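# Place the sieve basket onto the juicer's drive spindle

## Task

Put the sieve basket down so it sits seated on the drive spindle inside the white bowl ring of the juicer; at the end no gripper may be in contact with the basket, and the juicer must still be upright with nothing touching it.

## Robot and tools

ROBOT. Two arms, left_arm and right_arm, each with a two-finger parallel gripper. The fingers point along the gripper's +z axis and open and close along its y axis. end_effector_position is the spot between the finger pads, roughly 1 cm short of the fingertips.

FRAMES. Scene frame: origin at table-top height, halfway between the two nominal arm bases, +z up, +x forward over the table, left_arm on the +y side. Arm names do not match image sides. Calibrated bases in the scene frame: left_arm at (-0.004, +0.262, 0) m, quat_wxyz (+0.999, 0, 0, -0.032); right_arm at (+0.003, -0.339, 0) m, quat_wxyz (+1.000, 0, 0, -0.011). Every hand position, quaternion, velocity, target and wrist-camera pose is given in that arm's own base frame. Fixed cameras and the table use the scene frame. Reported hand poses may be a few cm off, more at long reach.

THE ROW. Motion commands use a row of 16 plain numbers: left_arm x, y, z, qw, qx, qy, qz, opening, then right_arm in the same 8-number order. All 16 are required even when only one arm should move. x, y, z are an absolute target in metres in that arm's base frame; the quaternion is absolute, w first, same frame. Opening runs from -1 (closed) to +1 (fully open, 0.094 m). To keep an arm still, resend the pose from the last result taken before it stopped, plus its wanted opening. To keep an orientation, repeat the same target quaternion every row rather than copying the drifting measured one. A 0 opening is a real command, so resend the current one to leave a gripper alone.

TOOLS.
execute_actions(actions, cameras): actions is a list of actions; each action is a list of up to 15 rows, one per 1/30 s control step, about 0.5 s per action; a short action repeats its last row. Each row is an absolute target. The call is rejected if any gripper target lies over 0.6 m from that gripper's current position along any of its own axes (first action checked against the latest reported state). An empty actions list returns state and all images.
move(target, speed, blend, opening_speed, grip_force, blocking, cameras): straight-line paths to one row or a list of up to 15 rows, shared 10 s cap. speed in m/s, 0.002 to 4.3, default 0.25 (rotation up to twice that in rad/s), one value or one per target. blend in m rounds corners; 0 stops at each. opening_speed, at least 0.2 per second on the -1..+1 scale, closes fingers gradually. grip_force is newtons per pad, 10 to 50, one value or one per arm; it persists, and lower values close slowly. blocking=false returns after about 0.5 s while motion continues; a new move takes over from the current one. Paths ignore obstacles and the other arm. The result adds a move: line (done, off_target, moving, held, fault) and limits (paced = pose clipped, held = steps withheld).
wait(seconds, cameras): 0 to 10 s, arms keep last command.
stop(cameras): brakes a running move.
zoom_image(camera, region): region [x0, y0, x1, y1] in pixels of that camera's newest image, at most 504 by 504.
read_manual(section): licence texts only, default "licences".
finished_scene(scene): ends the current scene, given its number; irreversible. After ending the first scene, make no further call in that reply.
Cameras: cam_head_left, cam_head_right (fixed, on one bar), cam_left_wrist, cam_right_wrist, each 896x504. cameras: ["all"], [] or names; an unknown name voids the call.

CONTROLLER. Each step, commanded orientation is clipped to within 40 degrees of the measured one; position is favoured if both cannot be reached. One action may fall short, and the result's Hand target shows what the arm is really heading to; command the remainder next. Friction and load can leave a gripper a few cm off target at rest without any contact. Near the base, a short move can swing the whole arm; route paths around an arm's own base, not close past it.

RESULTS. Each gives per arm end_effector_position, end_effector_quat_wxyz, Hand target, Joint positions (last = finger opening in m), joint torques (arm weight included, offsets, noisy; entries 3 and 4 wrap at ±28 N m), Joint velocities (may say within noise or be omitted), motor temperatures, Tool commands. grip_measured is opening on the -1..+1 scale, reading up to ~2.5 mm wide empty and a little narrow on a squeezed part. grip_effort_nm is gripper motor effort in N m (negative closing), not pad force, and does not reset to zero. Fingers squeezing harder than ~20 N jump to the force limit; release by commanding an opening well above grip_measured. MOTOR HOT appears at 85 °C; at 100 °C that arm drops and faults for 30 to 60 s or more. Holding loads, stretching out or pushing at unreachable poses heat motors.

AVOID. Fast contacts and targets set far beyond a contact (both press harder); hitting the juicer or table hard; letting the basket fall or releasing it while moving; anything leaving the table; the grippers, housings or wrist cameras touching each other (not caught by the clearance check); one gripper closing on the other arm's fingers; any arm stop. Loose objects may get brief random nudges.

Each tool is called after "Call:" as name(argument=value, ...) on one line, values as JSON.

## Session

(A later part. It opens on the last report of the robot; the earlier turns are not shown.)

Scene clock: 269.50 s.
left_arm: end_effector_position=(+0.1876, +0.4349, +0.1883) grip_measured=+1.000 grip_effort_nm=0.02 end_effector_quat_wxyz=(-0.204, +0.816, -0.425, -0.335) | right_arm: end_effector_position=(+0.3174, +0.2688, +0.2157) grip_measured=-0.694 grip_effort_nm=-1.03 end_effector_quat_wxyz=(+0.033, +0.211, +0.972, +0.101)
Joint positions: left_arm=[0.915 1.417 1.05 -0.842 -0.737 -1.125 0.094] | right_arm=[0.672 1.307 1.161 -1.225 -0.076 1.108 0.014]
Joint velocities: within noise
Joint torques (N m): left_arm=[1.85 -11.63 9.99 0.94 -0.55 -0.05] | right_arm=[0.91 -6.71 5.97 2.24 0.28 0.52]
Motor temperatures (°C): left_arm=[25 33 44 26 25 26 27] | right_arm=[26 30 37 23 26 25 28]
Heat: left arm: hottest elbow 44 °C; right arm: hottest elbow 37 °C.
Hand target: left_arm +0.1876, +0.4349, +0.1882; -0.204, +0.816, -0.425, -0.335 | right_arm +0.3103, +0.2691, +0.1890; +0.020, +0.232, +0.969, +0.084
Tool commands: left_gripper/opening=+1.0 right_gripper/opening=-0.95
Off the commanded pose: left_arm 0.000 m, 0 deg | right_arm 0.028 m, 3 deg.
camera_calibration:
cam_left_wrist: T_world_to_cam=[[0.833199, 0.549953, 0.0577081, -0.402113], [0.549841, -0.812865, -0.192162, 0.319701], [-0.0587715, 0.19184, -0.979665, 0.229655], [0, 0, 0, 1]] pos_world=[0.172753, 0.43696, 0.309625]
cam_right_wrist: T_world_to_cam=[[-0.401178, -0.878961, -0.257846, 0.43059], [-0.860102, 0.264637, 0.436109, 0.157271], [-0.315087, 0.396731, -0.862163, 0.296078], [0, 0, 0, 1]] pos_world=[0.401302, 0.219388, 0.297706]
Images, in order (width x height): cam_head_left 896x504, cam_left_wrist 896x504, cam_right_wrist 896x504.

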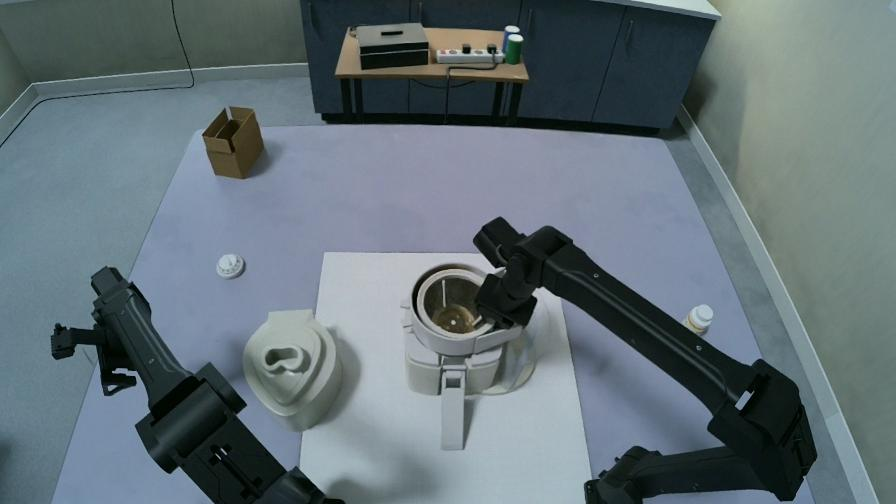

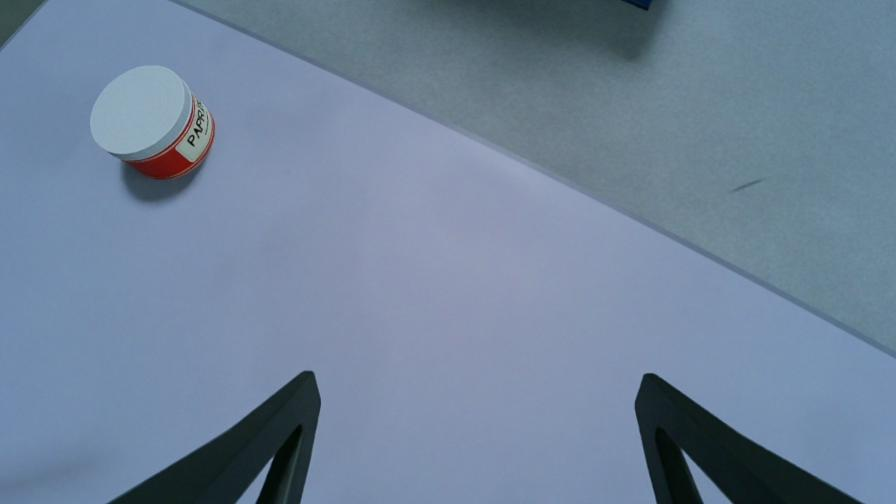

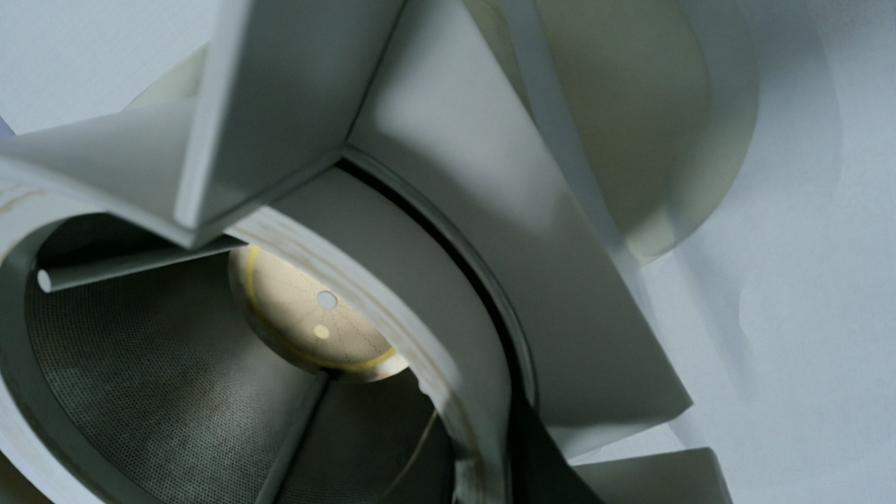

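Call:
move(target=[[0.1876,0.4349,0.1883,-0.204,0.816,-0.425,-0.335,1,0.319,0.269,0.214,0.0183,0.211,0.9736,0.085,-0.95],[0.1876,0.4349,0.1883,-0.204,0.816,-0.425,-0.335,1,0.319,0.269,0.214,0.0183,0.211,0.9736,0.085,-0.4],[0.1876,0.4349,0.1883,-0.204,0.816,-0.425,-0.335,1,0.337,0.263,0.215,0.0076,0.0869,0.9886,0.095,-0.4]], speed=0.06, opening_speed=0.4, cameras=["cam_head_right","cam_right_wrist"])

Call:
zoom_image(camera="cam_head_right", region=[380, 240, 500, 360])

Scene clock: 293.20 s.
left_arm: end_effector_position=(+0.1876, +0.4349, +0.1883) grip_measured=+1.000 grip_effort_nm=0.02 end_effector_quat_wxyz=(-0.204, +0.816, -0.425, -0.335) | right_arm: end_effector_position=(+0.3216, +0.2721, +0.2168) grip_measured=-0.403 grip_effort_nm=0.14 end_effector_quat_wxyz=(+0.010, +0.078, +0.991, +0.110)
Joint positions: left_arm=[0.915 1.417 1.05 -0.842 -0.737 -1.125 0.094] | right_arm=[0.64 1.344 1.199 -1.264 -0.153 0.81 0.028]
Joint torques (N m): left_arm=[1.61 -11.75 9.89 0.88 -0.48 -0.07] | right_arm=[-3.49 -6.71 12.05 -0.13 0.65 -0.27]
Heat: left arm: hottest elbow 45 °C; right arm: hottest elbow 37 °C.
Hand target: left_arm +0.1876, +0.4349, +0.1882; -0.204, +0.816, -0.425, -0.335 | right_arm +0.3364, +0.2628, +0.2149; +0.008, +0.087, +0.992, +0.096
Off the commanded pose: left_arm 0.000 m, 0 deg | right_arm 0.018 m, 2 deg.
move: off_target (right_arm)
camera_calibration:
cam_right_wrist: T_world_to_cam=[[-0.154547, -0.951186, -0.267132, 0.377832], [-0.891354, 0.0176147, 0.452966, 0.233112], [-0.426149, 0.308114, -0.850566, 0.354297], [0, 0, 0, 1]] pos_world=[0.417161, 0.246118, 0.296692]
Images, in order (width x height): cam_head_right 896x504, cam_right_wrist 896x504.

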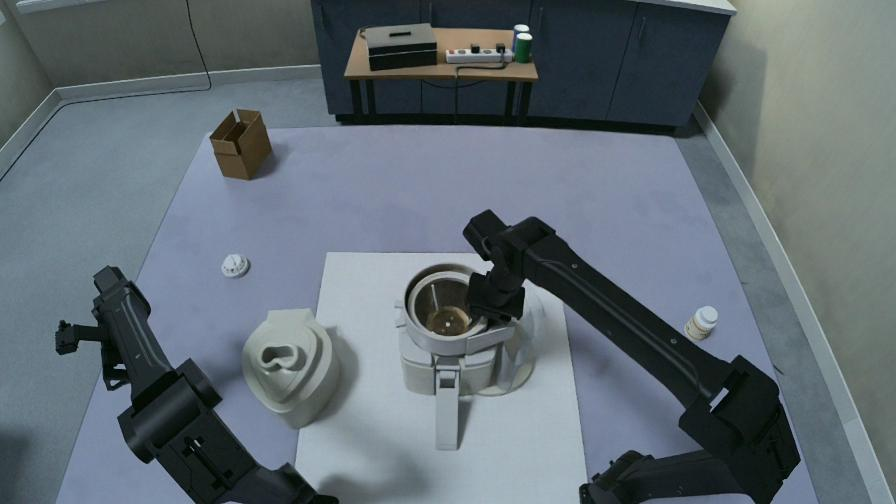

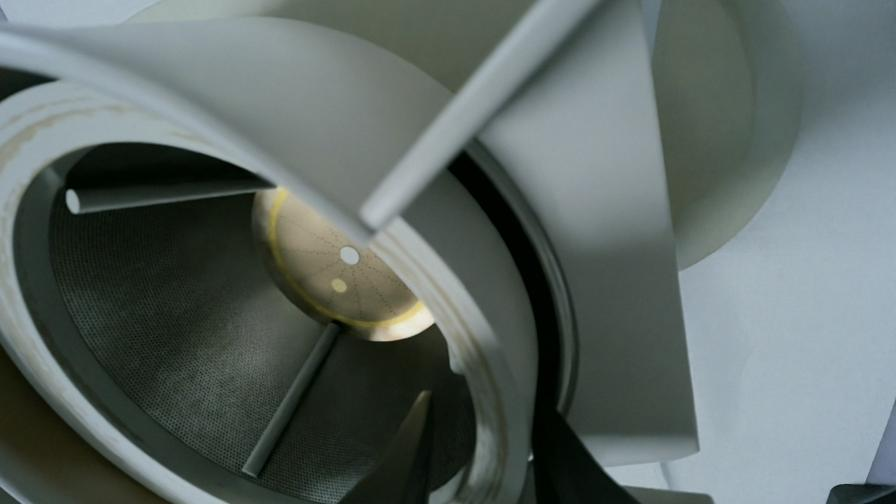

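Scaled by 4.200 from the camera's 896x504 image, which has a finer 1280x720 frame.

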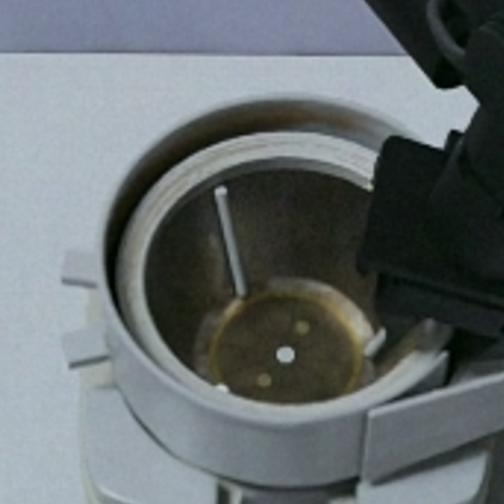

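Call:
move(target=[[0.1876,0.4349,0.1883,-0.204,0.816,-0.425,-0.335,1,0.324,0.271,0.275,0.0076,0.0869,0.9886,0.095,-0.4],[0.1876,0.4349,0.1883,-0.204,0.816,-0.425,-0.335,1,0.364,0.263,0.275,-0.0091,-0.1041,0.9907,0.0867,-0.4],[0.1876,0.4349,0.1883,-0.204,0.816,-0.425,-0.335,1,0.364,0.263,0.245,-0.0091,-0.1041,0.9907,0.0867,-0.4]], speed=0.12, cameras=["cam_head_right","cam_right_wrist"])

Call:
zoom_image(camera="cam_head_right", region=[380, 240, 500, 360])

Scene clock: 308.83 s.
left_arm: end_effector_position=(+0.1876, +0.4349, +0.1883) grip_measured=+1.000 grip_effort_nm=0.02 end_effector_quat_wxyz=(-0.204, +0.816, -0.425, -0.335) | right_arm: end_effector_position=(+0.3576, +0.2650, +0.2497) grip_measured=-0.402 grip_effort_nm=0.09 end_effector_quat_wxyz=(-0.011, -0.104, +0.991, +0.085)
Joint positions: left_arm=[0.915 1.417 1.05 -0.842 -0.737 -1.125 0.094] | right_arm=[0.576 1.463 1.412 -1.462 -0.161 0.371 0.028]
Joint torques (N m): left_arm=[1.73 -11.58 9.91 0.95 -0.43 -0.06] | right_arm=[-1.55 -9.64 9.22 1.44 -0.17 -0.21]
Heat: left arm: hottest elbow 45 °C; right arm: hottest elbow 41 °C.
Hand target: left_arm +0.1876, +0.4349, +0.1882; -0.204, +0.816, -0.425, -0.335 | right_arm +0.3639, +0.2630, +0.2451; -0.009, -0.104, +0.991, +0.087
Off the commanded pose: left_arm 0.000 m, 0 deg | right_arm 0.008 m, 0 deg.
move: done
camera_calibration:
cam_right_wrist: T_world_to_cam=[[0.199436, -0.955316, -0.218167, 0.247704], [-0.840259, -0.281272, 0.463521, 0.308658], [-0.504173, 0.0908742, -0.858808, 0.48732], [0, 0, 0, 1]] pos_world=[0.455645, 0.279168, 0.329486]
Images, in order (width x height): cam_head_right 896x504, cam_right_wrist 896x504.

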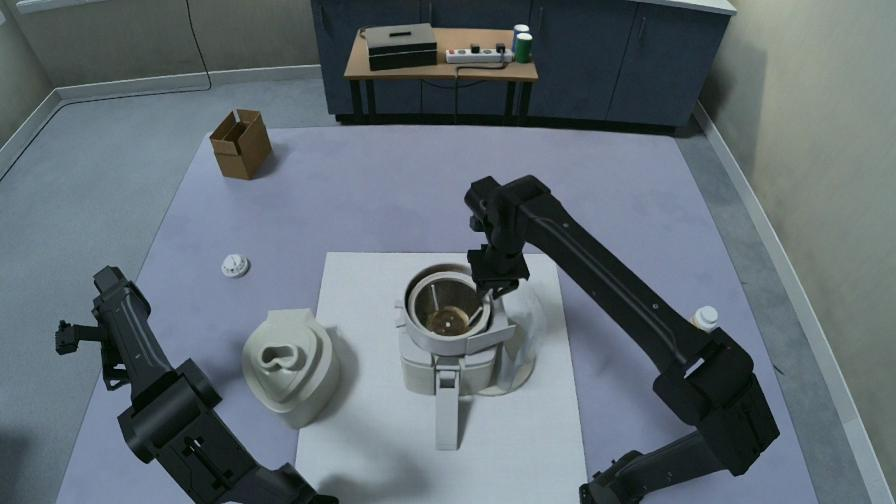

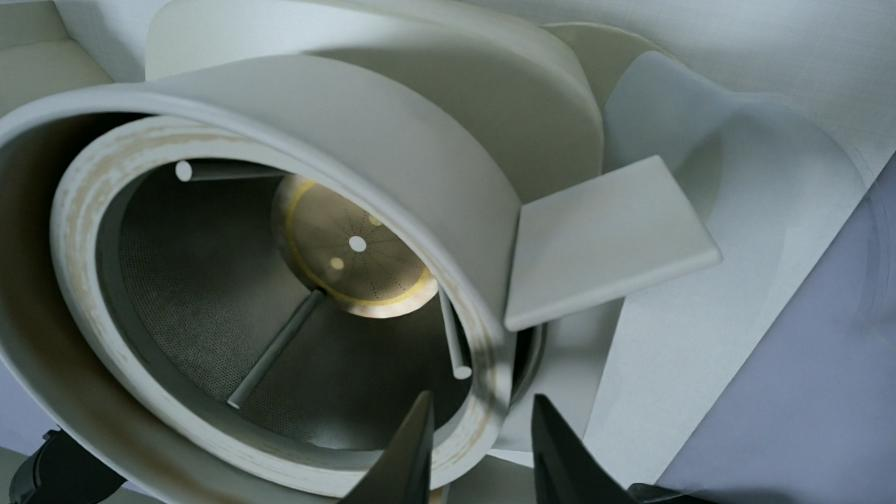

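Scaled by 4.200 from the camera's 896x504 image, which has a finer 1280x720 frame.

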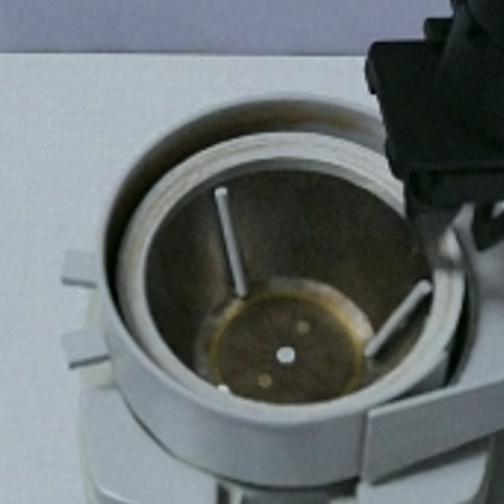

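Call:
move(target=[[0.1876,0.4349,0.1883,-0.204,0.816,-0.425,-0.335,1,0.364,0.262,0.21,-0.0091,-0.1041,0.9907,0.0867,-0.4],[0.1876,0.4349,0.1883,-0.204,0.816,-0.425,-0.335,1,0.364,0.262,0.21,-0.0091,-0.1041,0.9907,0.0867,-0.95]], speed=0.06, opening_speed=0.5, cameras=["cam_head_right","cam_right_wrist"])

Call:
zoom_image(camera="cam_head_right", region=[380, 240, 500, 360])

Scene clock: 324.07 s.
left_arm: end_effector_position=(+0.1876, +0.4349, +0.1883) grip_measured=+1.000 grip_effort_nm=0.02 end_effector_quat_wxyz=(-0.204, +0.816, -0.425, -0.335) | right_arm: end_effector_position=(+0.3604, +0.2643, +0.2180) grip_measured=-0.714 grip_effort_nm=-1.02 end_effector_quat_wxyz=(-0.006, -0.106, +0.991, +0.085)
Joint positions: left_arm=[0.915 1.417 1.05 -0.842 -0.737 -1.125 0.094] | right_arm=[0.573 1.47 1.336 -1.371 -0.156 0.366 0.013]
Joint torques (N m): left_arm=[1.85 -11.52 9.8 0.72 -0.52 -0.03] | right_arm=[-1.85 -9.64 8.51 1.54 -0.36 -0.13]
Heat: left arm: hottest elbow 45 °C; right arm: hottest elbow 41 °C.
Hand target: left_arm +0.1876, +0.4349, +0.1882; -0.204, +0.816, -0.425, -0.335 | right_arm +0.3640, +0.2619, +0.2101; -0.009, -0.104, +0.991, +0.087
Off the commanded pose: left_arm 0.000 m, 0 deg | right_arm 0.009 m, 1 deg.
move: done; target 2's new opening was sent with right_arm's hand 0.011 m and 0 deg from that target
camera_calibration:
cam_right_wrist: T_world_to_cam=[[0.203593, -0.954809, -0.216541, 0.237631], [-0.844607, -0.283145, 0.454387, 0.329599], [-0.495165, 0.0903819, -0.864085, 0.459686], [0, 0, 0, 1]] pos_world=[0.457623, 0.278669, 0.298899]
Images, in order (width x height): cam_head_right 896x504, cam_right_wrist 896x504.

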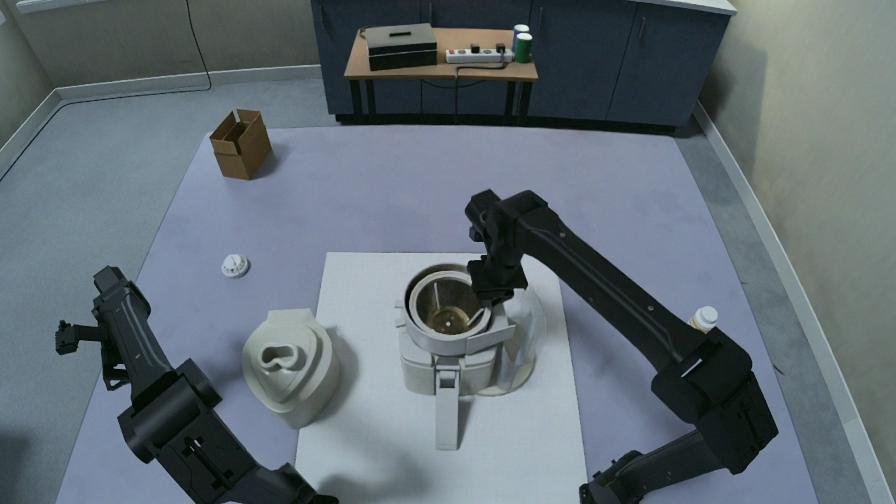

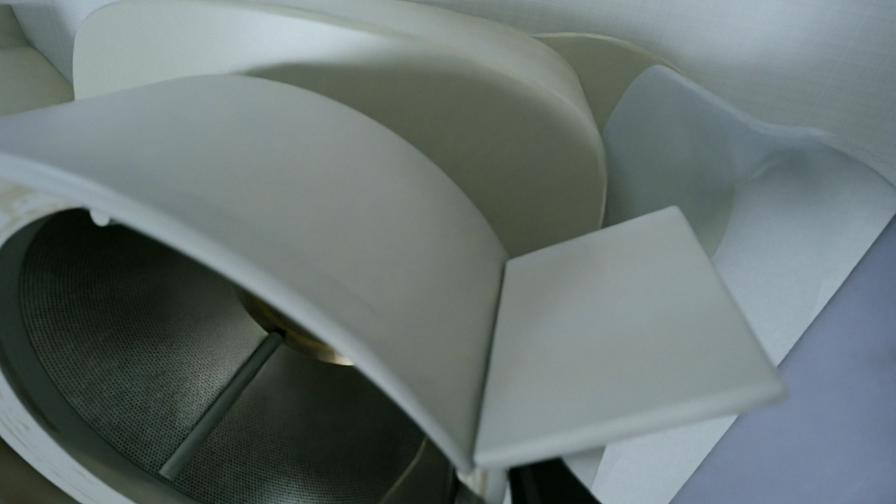

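Scaled by 4.200 from the camera's 896x504 image, which has a finer 1280x720 frame.

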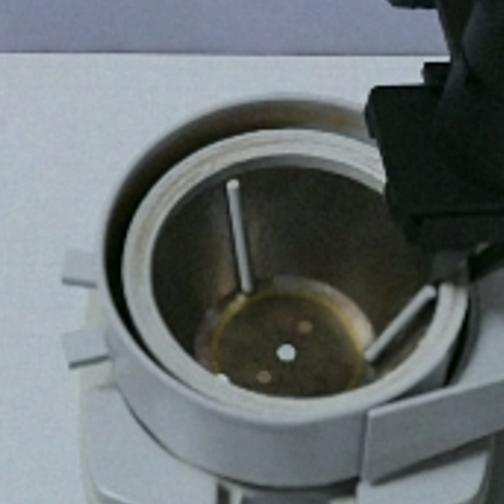

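Call:
move(target=[[0.1876,0.4349,0.1883,-0.204,0.816,-0.425,-0.335,1,0.360,0.262,0.197,-0.0091,-0.1041,0.9907,0.0867,-0.95],[0.1876,0.4349,0.1883,-0.204,0.816,-0.425,-0.335,1,0.3465,0.2615,0.195,-0.0015,-0.0174,0.9961,0.0872,-0.95],[0.1876,0.4349,0.1883,-0.204,0.816,-0.425,-0.335,1,0.338,0.2615,0.193,0.003,0.0348,0.9956,0.0871,-0.95]], speed=0.06, blend=0.004, cameras=["cam_head_right"])

Call:
zoom_image(camera="cam_head_right", region=[380, 240, 500, 360])

Scene clock: 333.93 s.
left_arm: end_effector_position=(+0.1876, +0.4349, +0.1883) grip_measured=+1.000 grip_effort_nm=0.02 end_effector_quat_wxyz=(-0.204, +0.816, -0.425, -0.335) | right_arm: end_effector_position=(+0.3426, +0.2599, +0.2164) grip_measured=-0.717 grip_effort_nm=-1.03 end_effector_quat_wxyz=(+0.019, +0.017, +0.995, +0.097)
Joint positions: left_arm=[0.915 1.417 1.05 -0.842 -0.737 -1.125 0.094] | right_arm=[0.595 1.379 1.235 -1.283 -0.137 0.638 0.013]
Joint torques (N m): left_arm=[1.61 -10.87 9.74 1.01 -0.52 -0.1] | right_arm=[0.38 -8.06 6.74 1.95 0 0.33]
Heat: left arm: hottest elbow 45 °C; right arm: hottest elbow 40 °C.
Hand target: left_arm +0.1876, +0.4349, +0.1882; -0.204, +0.816, -0.425, -0.335 | right_arm +0.3374, +0.2609, +0.1936; +0.003, +0.034, +0.996, +0.087
Off the commanded pose: left_arm 0.000 m, 0 deg | right_arm 0.024 m, 3 deg.
move: off_target (right_arm)
Images, in order (width x height): cam_head_right 896x504.

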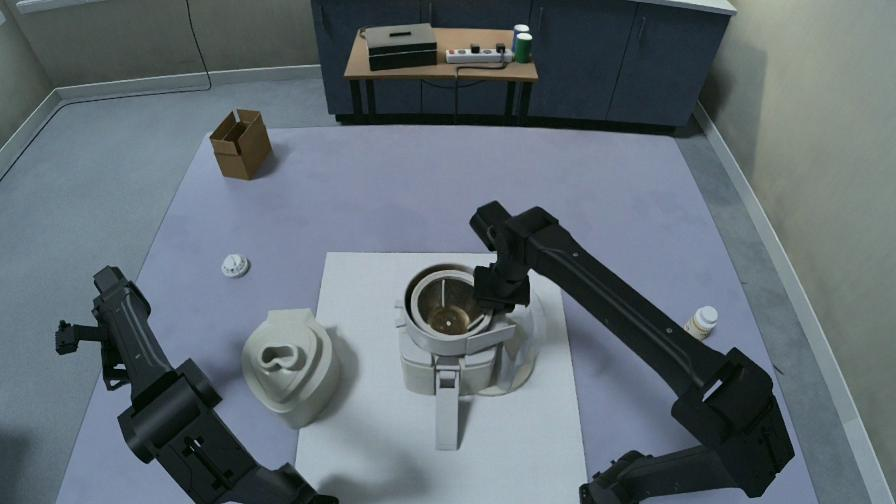

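Scaled by 4.200 from the camera's 896x504 image, which has a finer 1280x720 frame.

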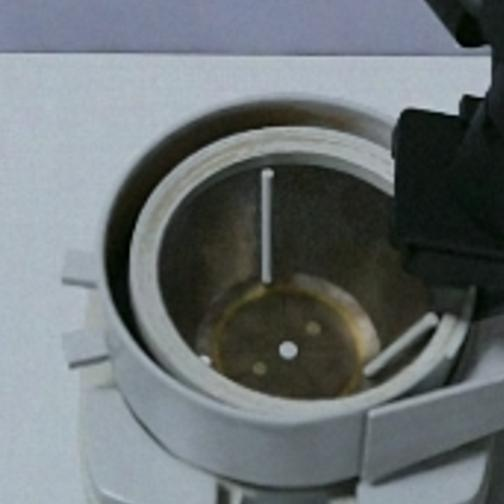

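Call:
move(target=[[0.1876,0.4349,0.1883,-0.204,0.816,-0.425,-0.335,1,0.342,0.262,0.213,0.003,0.0348,0.9956,0.0871,-0.95],[0.1876,0.4349,0.1883,-0.204,0.816,-0.425,-0.335,1,0.342,0.262,0.213,0.003,0.0348,0.9956,0.0871,-0.45],[0.1876,0.4349,0.1883,-0.204,0.816,-0.425,-0.335,1,0.342,0.262,0.265,0.003,0.0348,0.9956,0.0871,-0.45]], speed=0.1, opening_speed=0.6, cameras=["cam_head_right","cam_right_wrist"])

Call:
zoom_image(camera="cam_head_right", region=[380, 240, 500, 360])

Scene clock: 346.23 s.
left_arm: end_effector_position=(+0.1876, +0.4349, +0.1883) grip_measured=+1.000 grip_effort_nm=0.02 end_effector_quat_wxyz=(-0.204, +0.816, -0.425, -0.335) | right_arm: end_effector_position=(+0.3291, +0.2520, +0.2386) grip_measured=-0.451 grip_effort_nm=0.08 end_effector_quat_wxyz=(-0.019, +0.034, +0.997, +0.073)
Joint positions: left_arm=[0.915 1.417 1.05 -0.842 -0.737 -1.125 0.094] | right_arm=[0.596 1.387 1.306 -1.434 -0.139 0.668 0.026]
Joint torques (N m): left_arm=[1.03 -12.1 9.94 0.94 -0.49 -0.08] | right_arm=[-0.26 -9.29 15.01 0.36 0.07 0.01]
Heat: left arm: hottest elbow 45 °C; right arm: hottest elbow 39 °C.
Hand target: left_arm +0.1876, +0.4349, +0.1882; -0.204, +0.816, -0.425, -0.335 | right_arm +0.3409, +0.2612, +0.2648; +0.003, +0.035, +0.996, +0.088
Off the commanded pose: left_arm 0.000 m, 0 deg | right_arm 0.031 m, 3 deg.
move: off_target (right_arm); target 2's new opening was sent with right_arm's hand 0.004 m and 3 deg from that target
camera_calibration:
cam_right_wrist: T_world_to_cam=[[-0.0755271, -0.978646, -0.191176, 0.328438], [-0.865647, -0.0308102, 0.499707, 0.222827], [-0.494926, 0.203233, -0.844834, 0.429939], [0, 0, 0, 1]] pos_world=[0.430483, 0.240912, 0.314668]
Images, in order (width x height): cam_head_right 896x504, cam_right_wrist 896x504.

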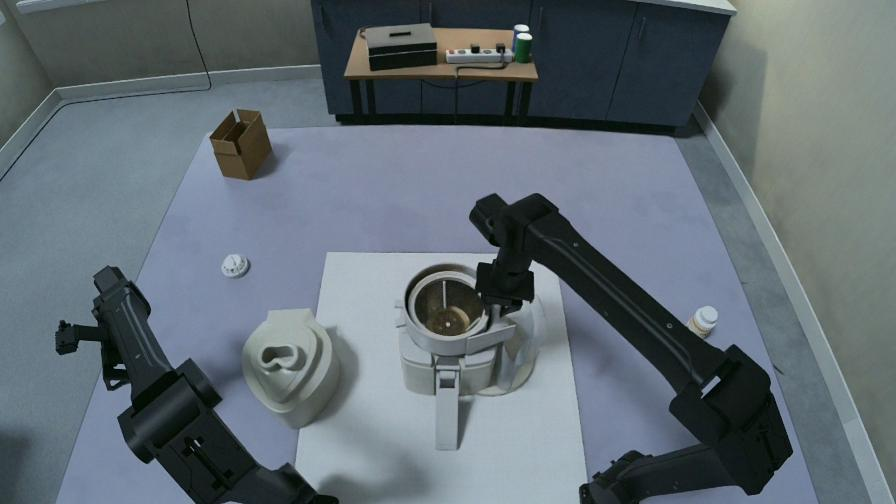

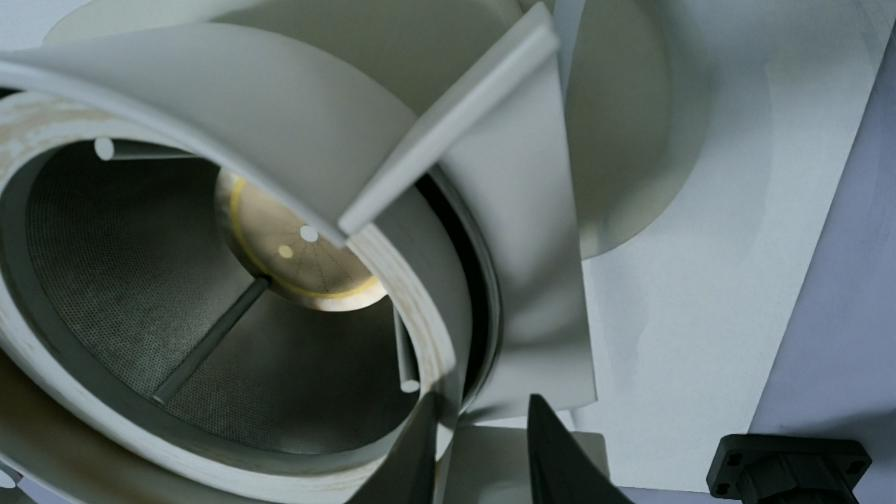

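Scaled by 4.200 from the camera's 896x504 image, which has a finer 1280x720 frame.

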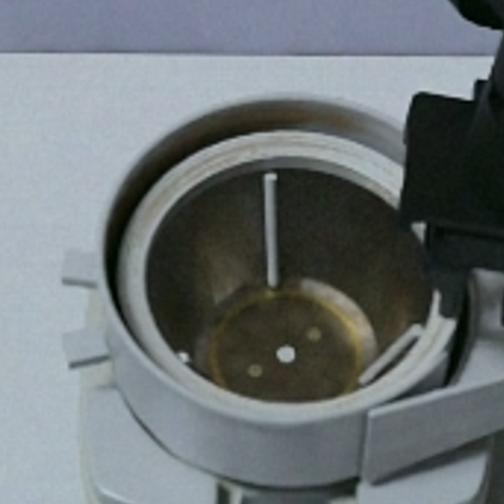

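Call:
move(target=[[0.1876,0.4349,0.1883,-0.204,0.816,-0.425,-0.335,1,0.342,0.262,0.260,0.003,0.0348,0.9956,0.0871,-0.45],[0.1876,0.4349,0.1883,-0.204,0.816,-0.425,-0.335,1,0.342,0.262,0.206,0.003,0.0348,0.9956,0.0871,-0.45],[0.1876,0.4349,0.1883,-0.204,0.816,-0.425,-0.335,1,0.342,0.262,0.206,0.003,0.0348,0.9956,0.0871,-0.95],[0.1876,0.4349,0.1883,-0.204,0.816,-0.425,-0.335,1,0.354,0.2615,0.202,-0.0041,-0.0468,0.995,0.0871,-0.95],[0.1876,0.4349,0.1883,-0.204,0.816,-0.425,-0.335,1,0.365,0.263,0.202,-0.0106,-0.1214,0.9887,0.0865,-0.95]], speed=0.08, blend=[0.005,0,0,0.004,0], grip_force=[50,12], cameras=["cam_head_right"])

Call:
zoom_image(camera="cam_head_right", region=[380, 240, 500, 360])

Scene clock: 363.70 s.
left_arm: end_effector_position=(+0.1876, +0.4349, +0.1883) grip_measured=+1.000 grip_effort_nm=0.02 end_effector_quat_wxyz=(-0.204, +0.816, -0.425, -0.335) | right_arm: end_effector_position=(+0.3546, +0.2618, +0.2164) grip_measured=-0.697 grip_effort_nm=-0.33 end_effector_quat_wxyz=(+0.006, -0.108, +0.990, +0.094)
Joint positions: left_arm=[0.915 1.417 1.05 -0.842 -0.737 -1.125 0.094] | right_arm=[0.573 1.435 1.294 -1.332 -0.163 0.364 0.014]
Joint torques (N m): left_arm=[1.49 -11.05 9.85 0.61 -0.5 -0.1] | right_arm=[-1.55 -7 11.07 0.62 -0.2 -0.55]
Motor temperatures (°C): left_arm=[25 33 45 26 25 26 27] | right_arm=[25 31 44 23 26 25 27]
Heat: left arm: hottest elbow 45 °C; right arm: hottest elbow 44 °C.
Hand target: left_arm +0.1876, +0.4349, +0.1882; -0.204, +0.816, -0.425, -0.335 | right_arm +0.3644, +0.2626, +0.2020; -0.010, -0.121, +0.989, +0.087
Off the commanded pose: left_arm 0.000 m, 0 deg | right_arm 0.018 m, 3 deg.
grip_force (N): 50, 12
move: off_target (right_arm); blend cut to 0.0025 m at target 1; target 3's new opening was sent with right_arm's hand 0.012 m and 1 deg from that target
Images, in order (width x height): cam_head_right 896x504.

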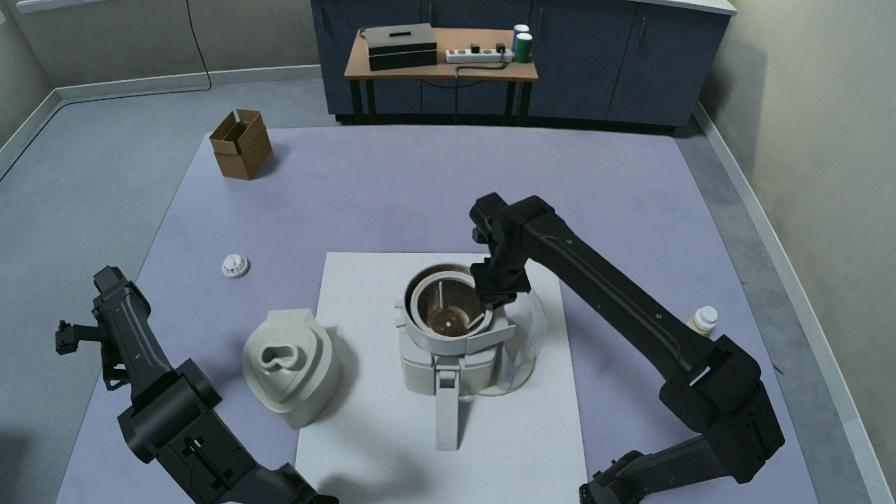

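Scaled by 4.200 from the camera's 896x504 image, which has a finer 1280x720 frame.

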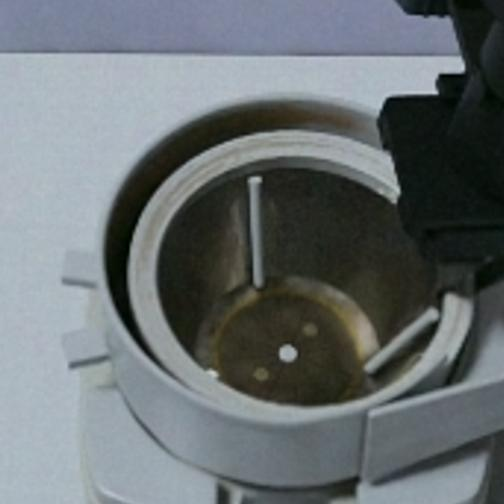

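Call:
move(target=[[0.1876,0.4349,0.1883,-0.204,0.816,-0.425,-0.335,1,0.371,0.267,0.200,-0.0121,-0.1384,0.9865,0.0863,-0.95],[0.1876,0.4349,0.1883,-0.204,0.816,-0.425,-0.335,1,0.364,0.266,0.214,-0.0106,-0.1214,0.9887,0.0865,-0.45],[0.1876,0.4349,0.1883,-0.204,0.816,-0.425,-0.335,1,0.364,0.266,0.29,-0.0106,-0.1214,0.9887,0.0865,-0.45]], speed=0.08, cameras=["cam_head_right"])

Call:
zoom_image(camera="cam_head_right", region=[380, 240, 500, 360])

Scene clock: 371.70 s.
left_arm: end_effector_position=(+0.1876, +0.4349, +0.1883) grip_measured=+1.000 grip_effort_nm=0.02 end_effector_quat_wxyz=(-0.204, +0.816, -0.425, -0.335) | right_arm: end_effector_position=(+0.3506, +0.2584, +0.2659) grip_measured=-0.452 grip_effort_nm=0.10 end_effector_quat_wxyz=(-0.033, -0.123, +0.989, +0.077)
Joint positions: left_arm=[0.915 1.417 1.05 -0.842 -0.737 -1.125 0.094] | right_arm=[0.569 1.469 1.462 -1.556 -0.168 0.323 0.026]
Joint torques (N m): left_arm=[2.26 -11.69 10.02 0.75 -0.49 -0.05] | right_arm=[-0.5 -10.05 15.05 0.5 0.01 -0.02]
Heat: left arm: hottest elbow 45 °C; right arm: hottest elbow 44 °C.
Hand target: left_arm +0.1876, +0.4349, +0.1882; -0.204, +0.816, -0.425, -0.335 | right_arm +0.3629, +0.2652, +0.2897; -0.010, -0.121, +0.989, +0.087
Off the commanded pose: left_arm 0.000 m, 0 deg | right_arm 0.029 m, 3 deg.
grip_force (N): 50, 12
move: off_target (right_arm)
Images, in order (width x height): cam_head_right 896x504.

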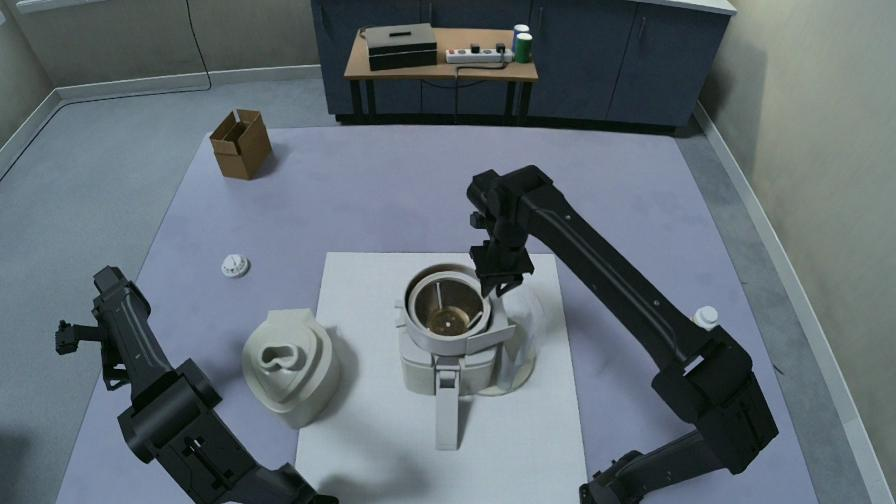

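Scaled by 4.200 from the camera's 896x504 image, which has a finer 1280x720 frame.

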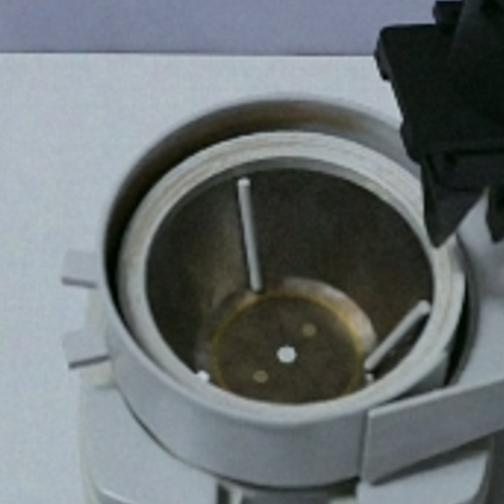

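Call:
zoom_image(camera="cam_head_right", region=[400, 260, 500, 345])

Call:
move(target=[0.1876,0.4349,0.1883,-0.204,0.816,-0.425,-0.335,1,0.38,0.20,0.34,0,0,1,0,-0.45], cameras=["cam_head_right","cam_right_wrist"])

Call:
zoom_image(camera="cam_head_right", region=[380, 240, 500, 360])

Scaled by 5.040 from the camera's 896x504 image, which has a finer 1280x720 frame.

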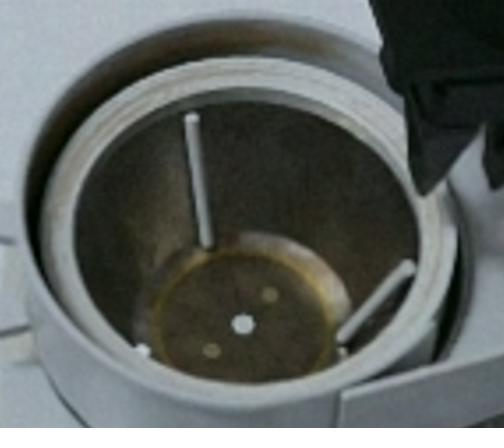

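Scene clock: 381.70 s.
left_arm: end_effector_position=(+0.1876, +0.4349, +0.1883) grip_measured=+1.000 grip_effort_nm=0.02 end_effector_quat_wxyz=(-0.204, +0.816, -0.425, -0.335) | right_arm: end_effector_position=(+0.3699, +0.1996, +0.3082) grip_measured=-0.452 grip_effort_nm=0.10 end_effector_quat_wxyz=(-0.008, -0.011, +1.000, -0.003)
Joint positions: left_arm=[0.915 1.417 1.05 -0.842 -0.737 -1.125 0.094] | right_arm=[0.495 1.453 1.562 -1.696 -0.003 0.474 0.026]
Joint torques (N m): left_arm=[1.96 -11.46 9.88 0.75 -0.5 -0.07] | right_arm=[-1.2 -11.22 14.86 0.21 0.2 0.09]
Heat: left arm: hottest elbow 45 °C; right arm: hottest elbow 47 °C.
Hand target: left_arm +0.1876, +0.4349, +0.1882; -0.204, +0.816, -0.425, -0.335 | right_arm +0.3783, +0.1992, +0.3390; +0.023, +0.000, +1.000, +0.012
Off the commanded pose: left_arm 0.000 m, 0 deg | right_arm 0.033 m, 2 deg.
joint sent to its limit (right arm) — joint 4 (wrist pitch), lower limit. The joint targets are off in orientation, not in position.
grip_force (N): 50, 12
move: off_target (right_arm)
camera_calibration:
cam_right_wrist: T_world_to_cam=[[0.0166348, -0.998919, -0.0434122, 0.218024], [-0.873867, -0.0356238, 0.484857, 0.230347], [-0.48588, 0.029871, -0.873515, 0.559593], [0, 0, 0, 1]] pos_world=[0.469561, 0.209278, 0.386592]
Images, in order (width x height): cam_head_right 896x504, cam_right_wrist 896x504.

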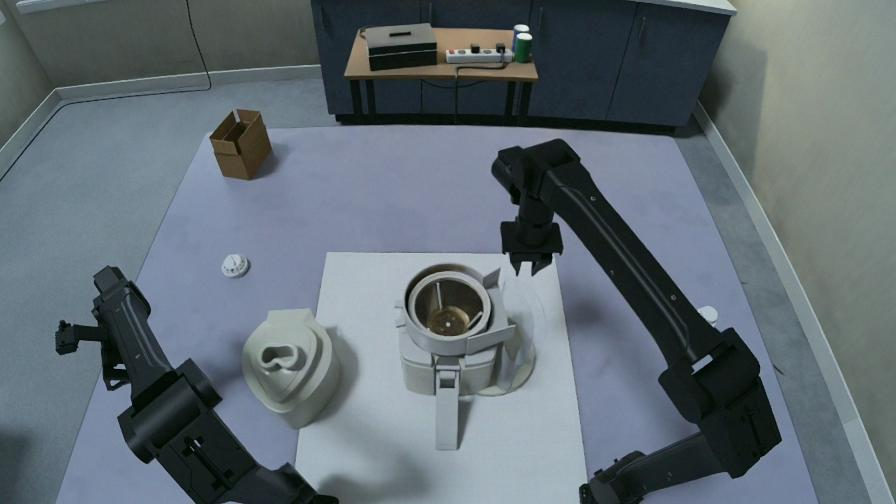

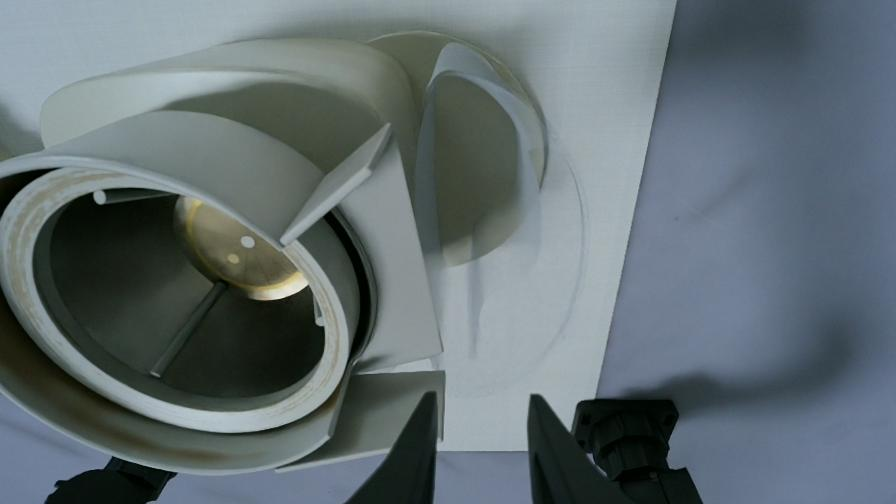

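Scaled by 4.200 from the camera's 896x504 image, which has a finer 1280x720 frame.

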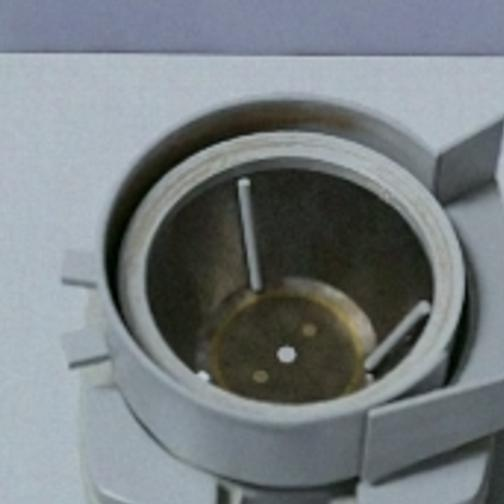

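Call:
move(target=[[0.1876,0.4349,0.1883,-0.204,0.816,-0.425,-0.335,1,0.362,0.266,0.29,-0.008,-0.1303,0.9895,0.0605,-0.4],[0.1876,0.4349,0.1883,-0.204,0.816,-0.425,-0.335,1,0.362,0.266,0.207,-0.008,-0.1303,0.9895,0.0605,-0.4],[0.1876,0.4349,0.1883,-0.204,0.816,-0.425,-0.335,1,0.362,0.266,0.207,-0.008,-0.1303,0.9895,0.0605,-0.95],[0.1876,0.4349,0.1883,-0.204,0.816,-0.425,-0.335,1,0.3635,0.266,0.199,-0.008,-0.1303,0.9895,0.0605,-0.95],[0.1876,0.4349,0.1883,-0.204,0.816,-0.425,-0.335,1,0.352,0.2645,0.198,-0.0037,-0.0609,0.9962,0.0609,-0.95]], speed=[0.15,0.1,0.1,0.06,0.06], grip_force=[50,30], cameras=["cam_head_right"])

Call:
zoom_image(camera="cam_head_right", region=[380, 240, 500, 360])

Scene clock: 412.00 s.
left_arm: end_effector_position=(+0.1876, +0.4349, +0.1883) grip_measured=+1.000 grip_effort_nm=0.02 end_effector_quat_wxyz=(-0.204, +0.816, -0.425, -0.335) | right_arm: end_effector_position=(+0.3557, +0.2612, +0.2166) grip_measured=-0.714 grip_effort_nm=-0.66 end_effector_quat_wxyz=(+0.007, -0.071, +0.995, +0.068)
Joint positions: left_arm=[0.915 1.417 1.05 -0.842 -0.737 -1.125 0.094] | right_arm=[0.591 1.448 1.312 -1.355 -0.111 0.453 0.013]
Joint torques (N m): left_arm=[1.79 -11.99 9.69 0.81 -0.57 -0.1] | right_arm=[0.5 -9.23 7.17 1.8 0.07 0.21]
Heat: left arm: hottest elbow 45 °C; right arm: hottest elbow 47 °C.
Hand target: left_arm +0.1876, +0.4349, +0.1882; -0.204, +0.816, -0.425, -0.335 | right_arm +0.3516, +0.2640, +0.1983; -0.004, -0.061, +0.996, +0.061
Off the commanded pose: left_arm 0.000 m, 0 deg | right_arm 0.019 m, 2 deg.
grip_force (N): 50, 30
move: off_target (right_arm); target 3's new opening was sent with right_arm's hand 0.011 m and 1 deg from that target
Images, in order (width x height): cam_head_right 896x504.

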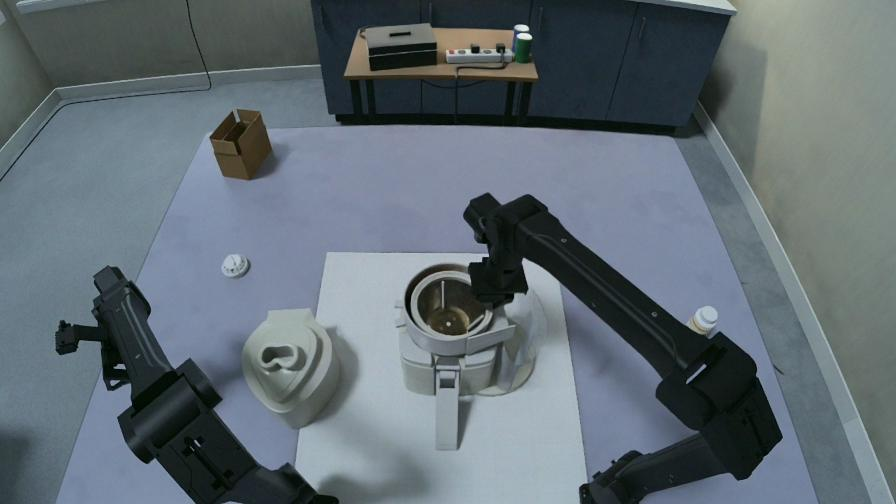

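Scaled by 4.200 from the camera's 896x504 image, which has a finer 1280x720 frame.

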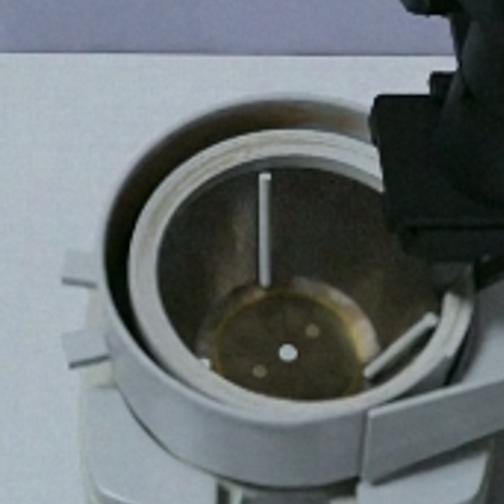

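Call:
move(target=[[0.1876,0.4349,0.1883,-0.204,0.816,-0.425,-0.335,1,0.354,0.264,0.216,-0.0037,-0.0609,0.9962,0.0609,-0.95],[0.1876,0.4349,0.1883,-0.204,0.816,-0.425,-0.335,1,0.354,0.264,0.216,-0.0037,-0.0609,0.9962,0.0609,-0.4],[0.1876,0.4349,0.1883,-0.204,0.816,-0.425,-0.335,1,0.356,0.2655,0.28,-0.0037,-0.0609,0.9962,0.0609,-0.4],[0.1876,0.4349,0.1883,-0.204,0.816,-0.425,-0.335,1,0.354,0.2655,0.223,-0.0037,-0.0609,0.9962,0.0609,-0.4],[0.1876,0.4349,0.1883,-0.204,0.816,-0.425,-0.335,1,0.354,0.2655,0.223,-0.0037,-0.0609,0.9962,0.0609,-0.95],[0.1876,0.4349,0.1883,-0.204,0.816,-0.425,-0.335,1,0.354,0.2655,0.205,-0.0037,-0.0609,0.9962,0.0609,-0.95]], speed=0.12, grip_force=[50,50], cameras=["cam_head_right"])

Call:
zoom_image(camera="cam_head_right", region=[380, 240, 500, 360])

Scene clock: 427.17 s.
left_arm: end_effector_position=(+0.1876, +0.4349, +0.1883) grip_measured=+1.000 grip_effort_nm=0.02 end_effector_quat_wxyz=(-0.204, +0.816, -0.425, -0.335) | right_arm: end_effector_position=(+0.3536, +0.2604, +0.2237) grip_measured=-0.765 grip_effort_nm=-1.03 end_effector_quat_wxyz=(+0.002, -0.063, +0.996, +0.063)
Joint positions: left_arm=[0.915 1.417 1.05 -0.842 -0.737 -1.125 0.094] | right_arm=[0.593 1.447 1.33 -1.386 -0.107 0.471 0.011]
Joint torques (N m): left_arm=[1.61 -11.46 9.72 0.91 -0.5 -0.06] | right_arm=[-0.03 -8.59 7.53 2.41 -0.06 0.01]
Heat: left arm: hottest elbow 45 °C; right arm: hottest elbow 45 °C.
Hand target: left_arm +0.1876, +0.4349, +0.1882; -0.204, +0.816, -0.425, -0.335 | right_arm +0.3535, +0.2650, +0.2054; -0.004, -0.061, +0.996, +0.061
Off the commanded pose: left_arm 0.000 m, 0 deg | right_arm 0.019 m, 1 deg.
move: off_target (right_arm)
Images, in order (width x height): cam_head_right 896x504.

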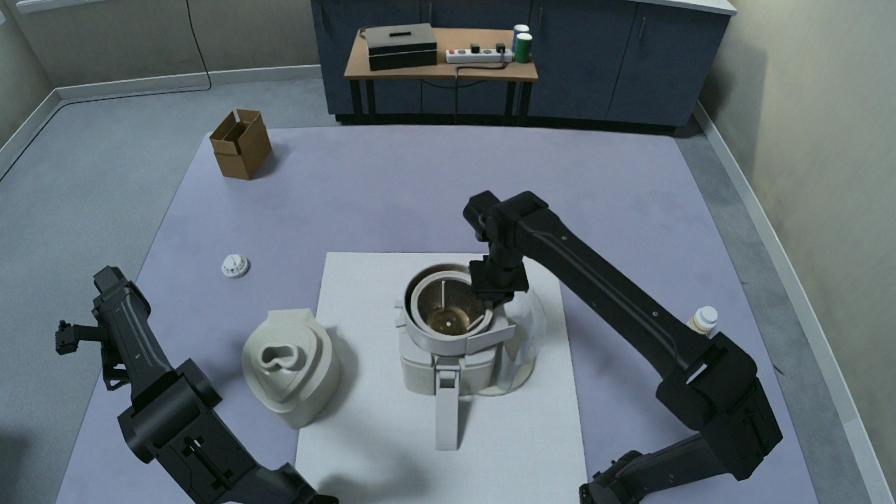

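Scaled by 4.200 from the camera's 896x504 image, which has a finer 1280x720 frame.

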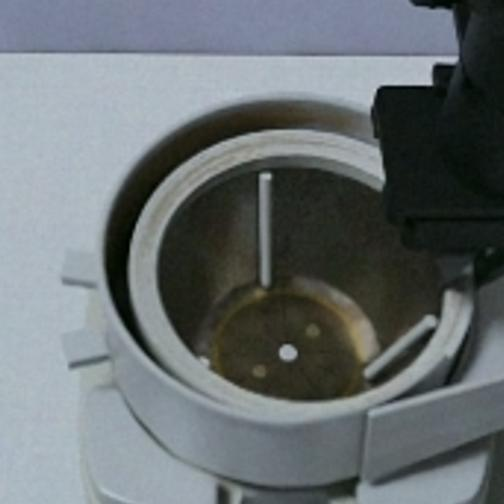

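Call:
move(target=[[0.1876,0.4349,0.1883,-0.204,0.816,-0.425,-0.335,1,0.369,0.2685,0.202,-0.0095,-0.1561,0.9858,0.0602,-0.95],[0.1876,0.4349,0.1883,-0.204,0.816,-0.425,-0.335,1,0.345,0.2655,0.200,0.0005,0.0087,0.9981,0.061,-0.95],[0.1876,0.4349,0.1883,-0.204,0.816,-0.425,-0.335,1,0.357,0.266,0.200,-0.0045,-0.074,0.9953,0.0608,-0.95]], speed=0.06, blend=0.004, cameras=["cam_head_right"])

Call:
zoom_image(camera="cam_head_right", region=[380, 240, 500, 360])

Scene clock: 440.67 s.
left_arm: end_effector_position=(+0.1876, +0.4349, +0.1883) grip_measured=+1.000 grip_effort_nm=0.02 end_effector_quat_wxyz=(-0.204, +0.816, -0.425, -0.335) | right_arm: end_effector_position=(+0.3477, +0.2597, +0.2218) grip_measured=-0.765 grip_effort_nm=-1.03 end_effector_quat_wxyz=(+0.012, -0.053, +0.996, +0.069)
Joint positions: left_arm=[0.915 1.417 1.05 -0.842 -0.737 -1.125 0.094] | right_arm=[0.601 1.419 1.295 -1.354 -0.105 0.498 0.011]
Joint torques (N m): left_arm=[1.44 -12.04 9.92 0.72 -0.5 -0.03] | right_arm=[-0.26 -5.89 9.95 1.63 -0.27 -0.54]
Heat: left arm: hottest elbow 45 °C; right arm: hottest elbow 44 °C.
Hand target: left_arm +0.1876, +0.4349, +0.1882; -0.204, +0.816, -0.425, -0.335 | right_arm +0.3558, +0.2652, +0.2002; -0.004, -0.073, +0.995, +0.061
Off the commanded pose: left_arm 0.000 m, 0 deg | right_arm 0.025 m, 3 deg.
move: off_target (right_arm)
Images, in order (width x height): cam_head_right 896x504.

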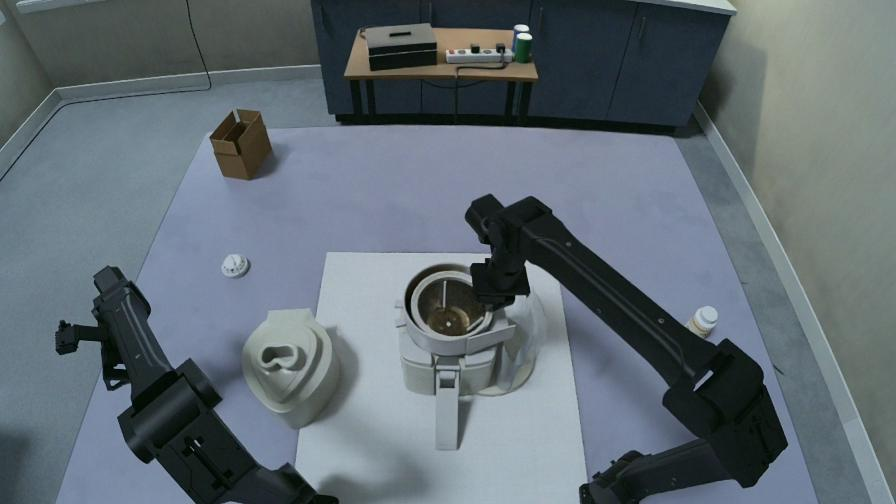

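Scaled by 4.200 from the camera's 896x504 image, which has a finer 1280x720 frame.

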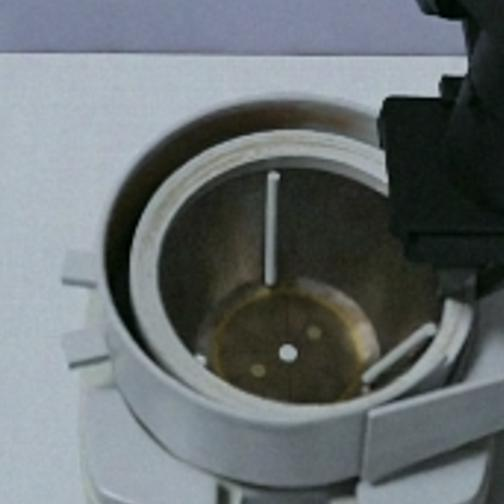

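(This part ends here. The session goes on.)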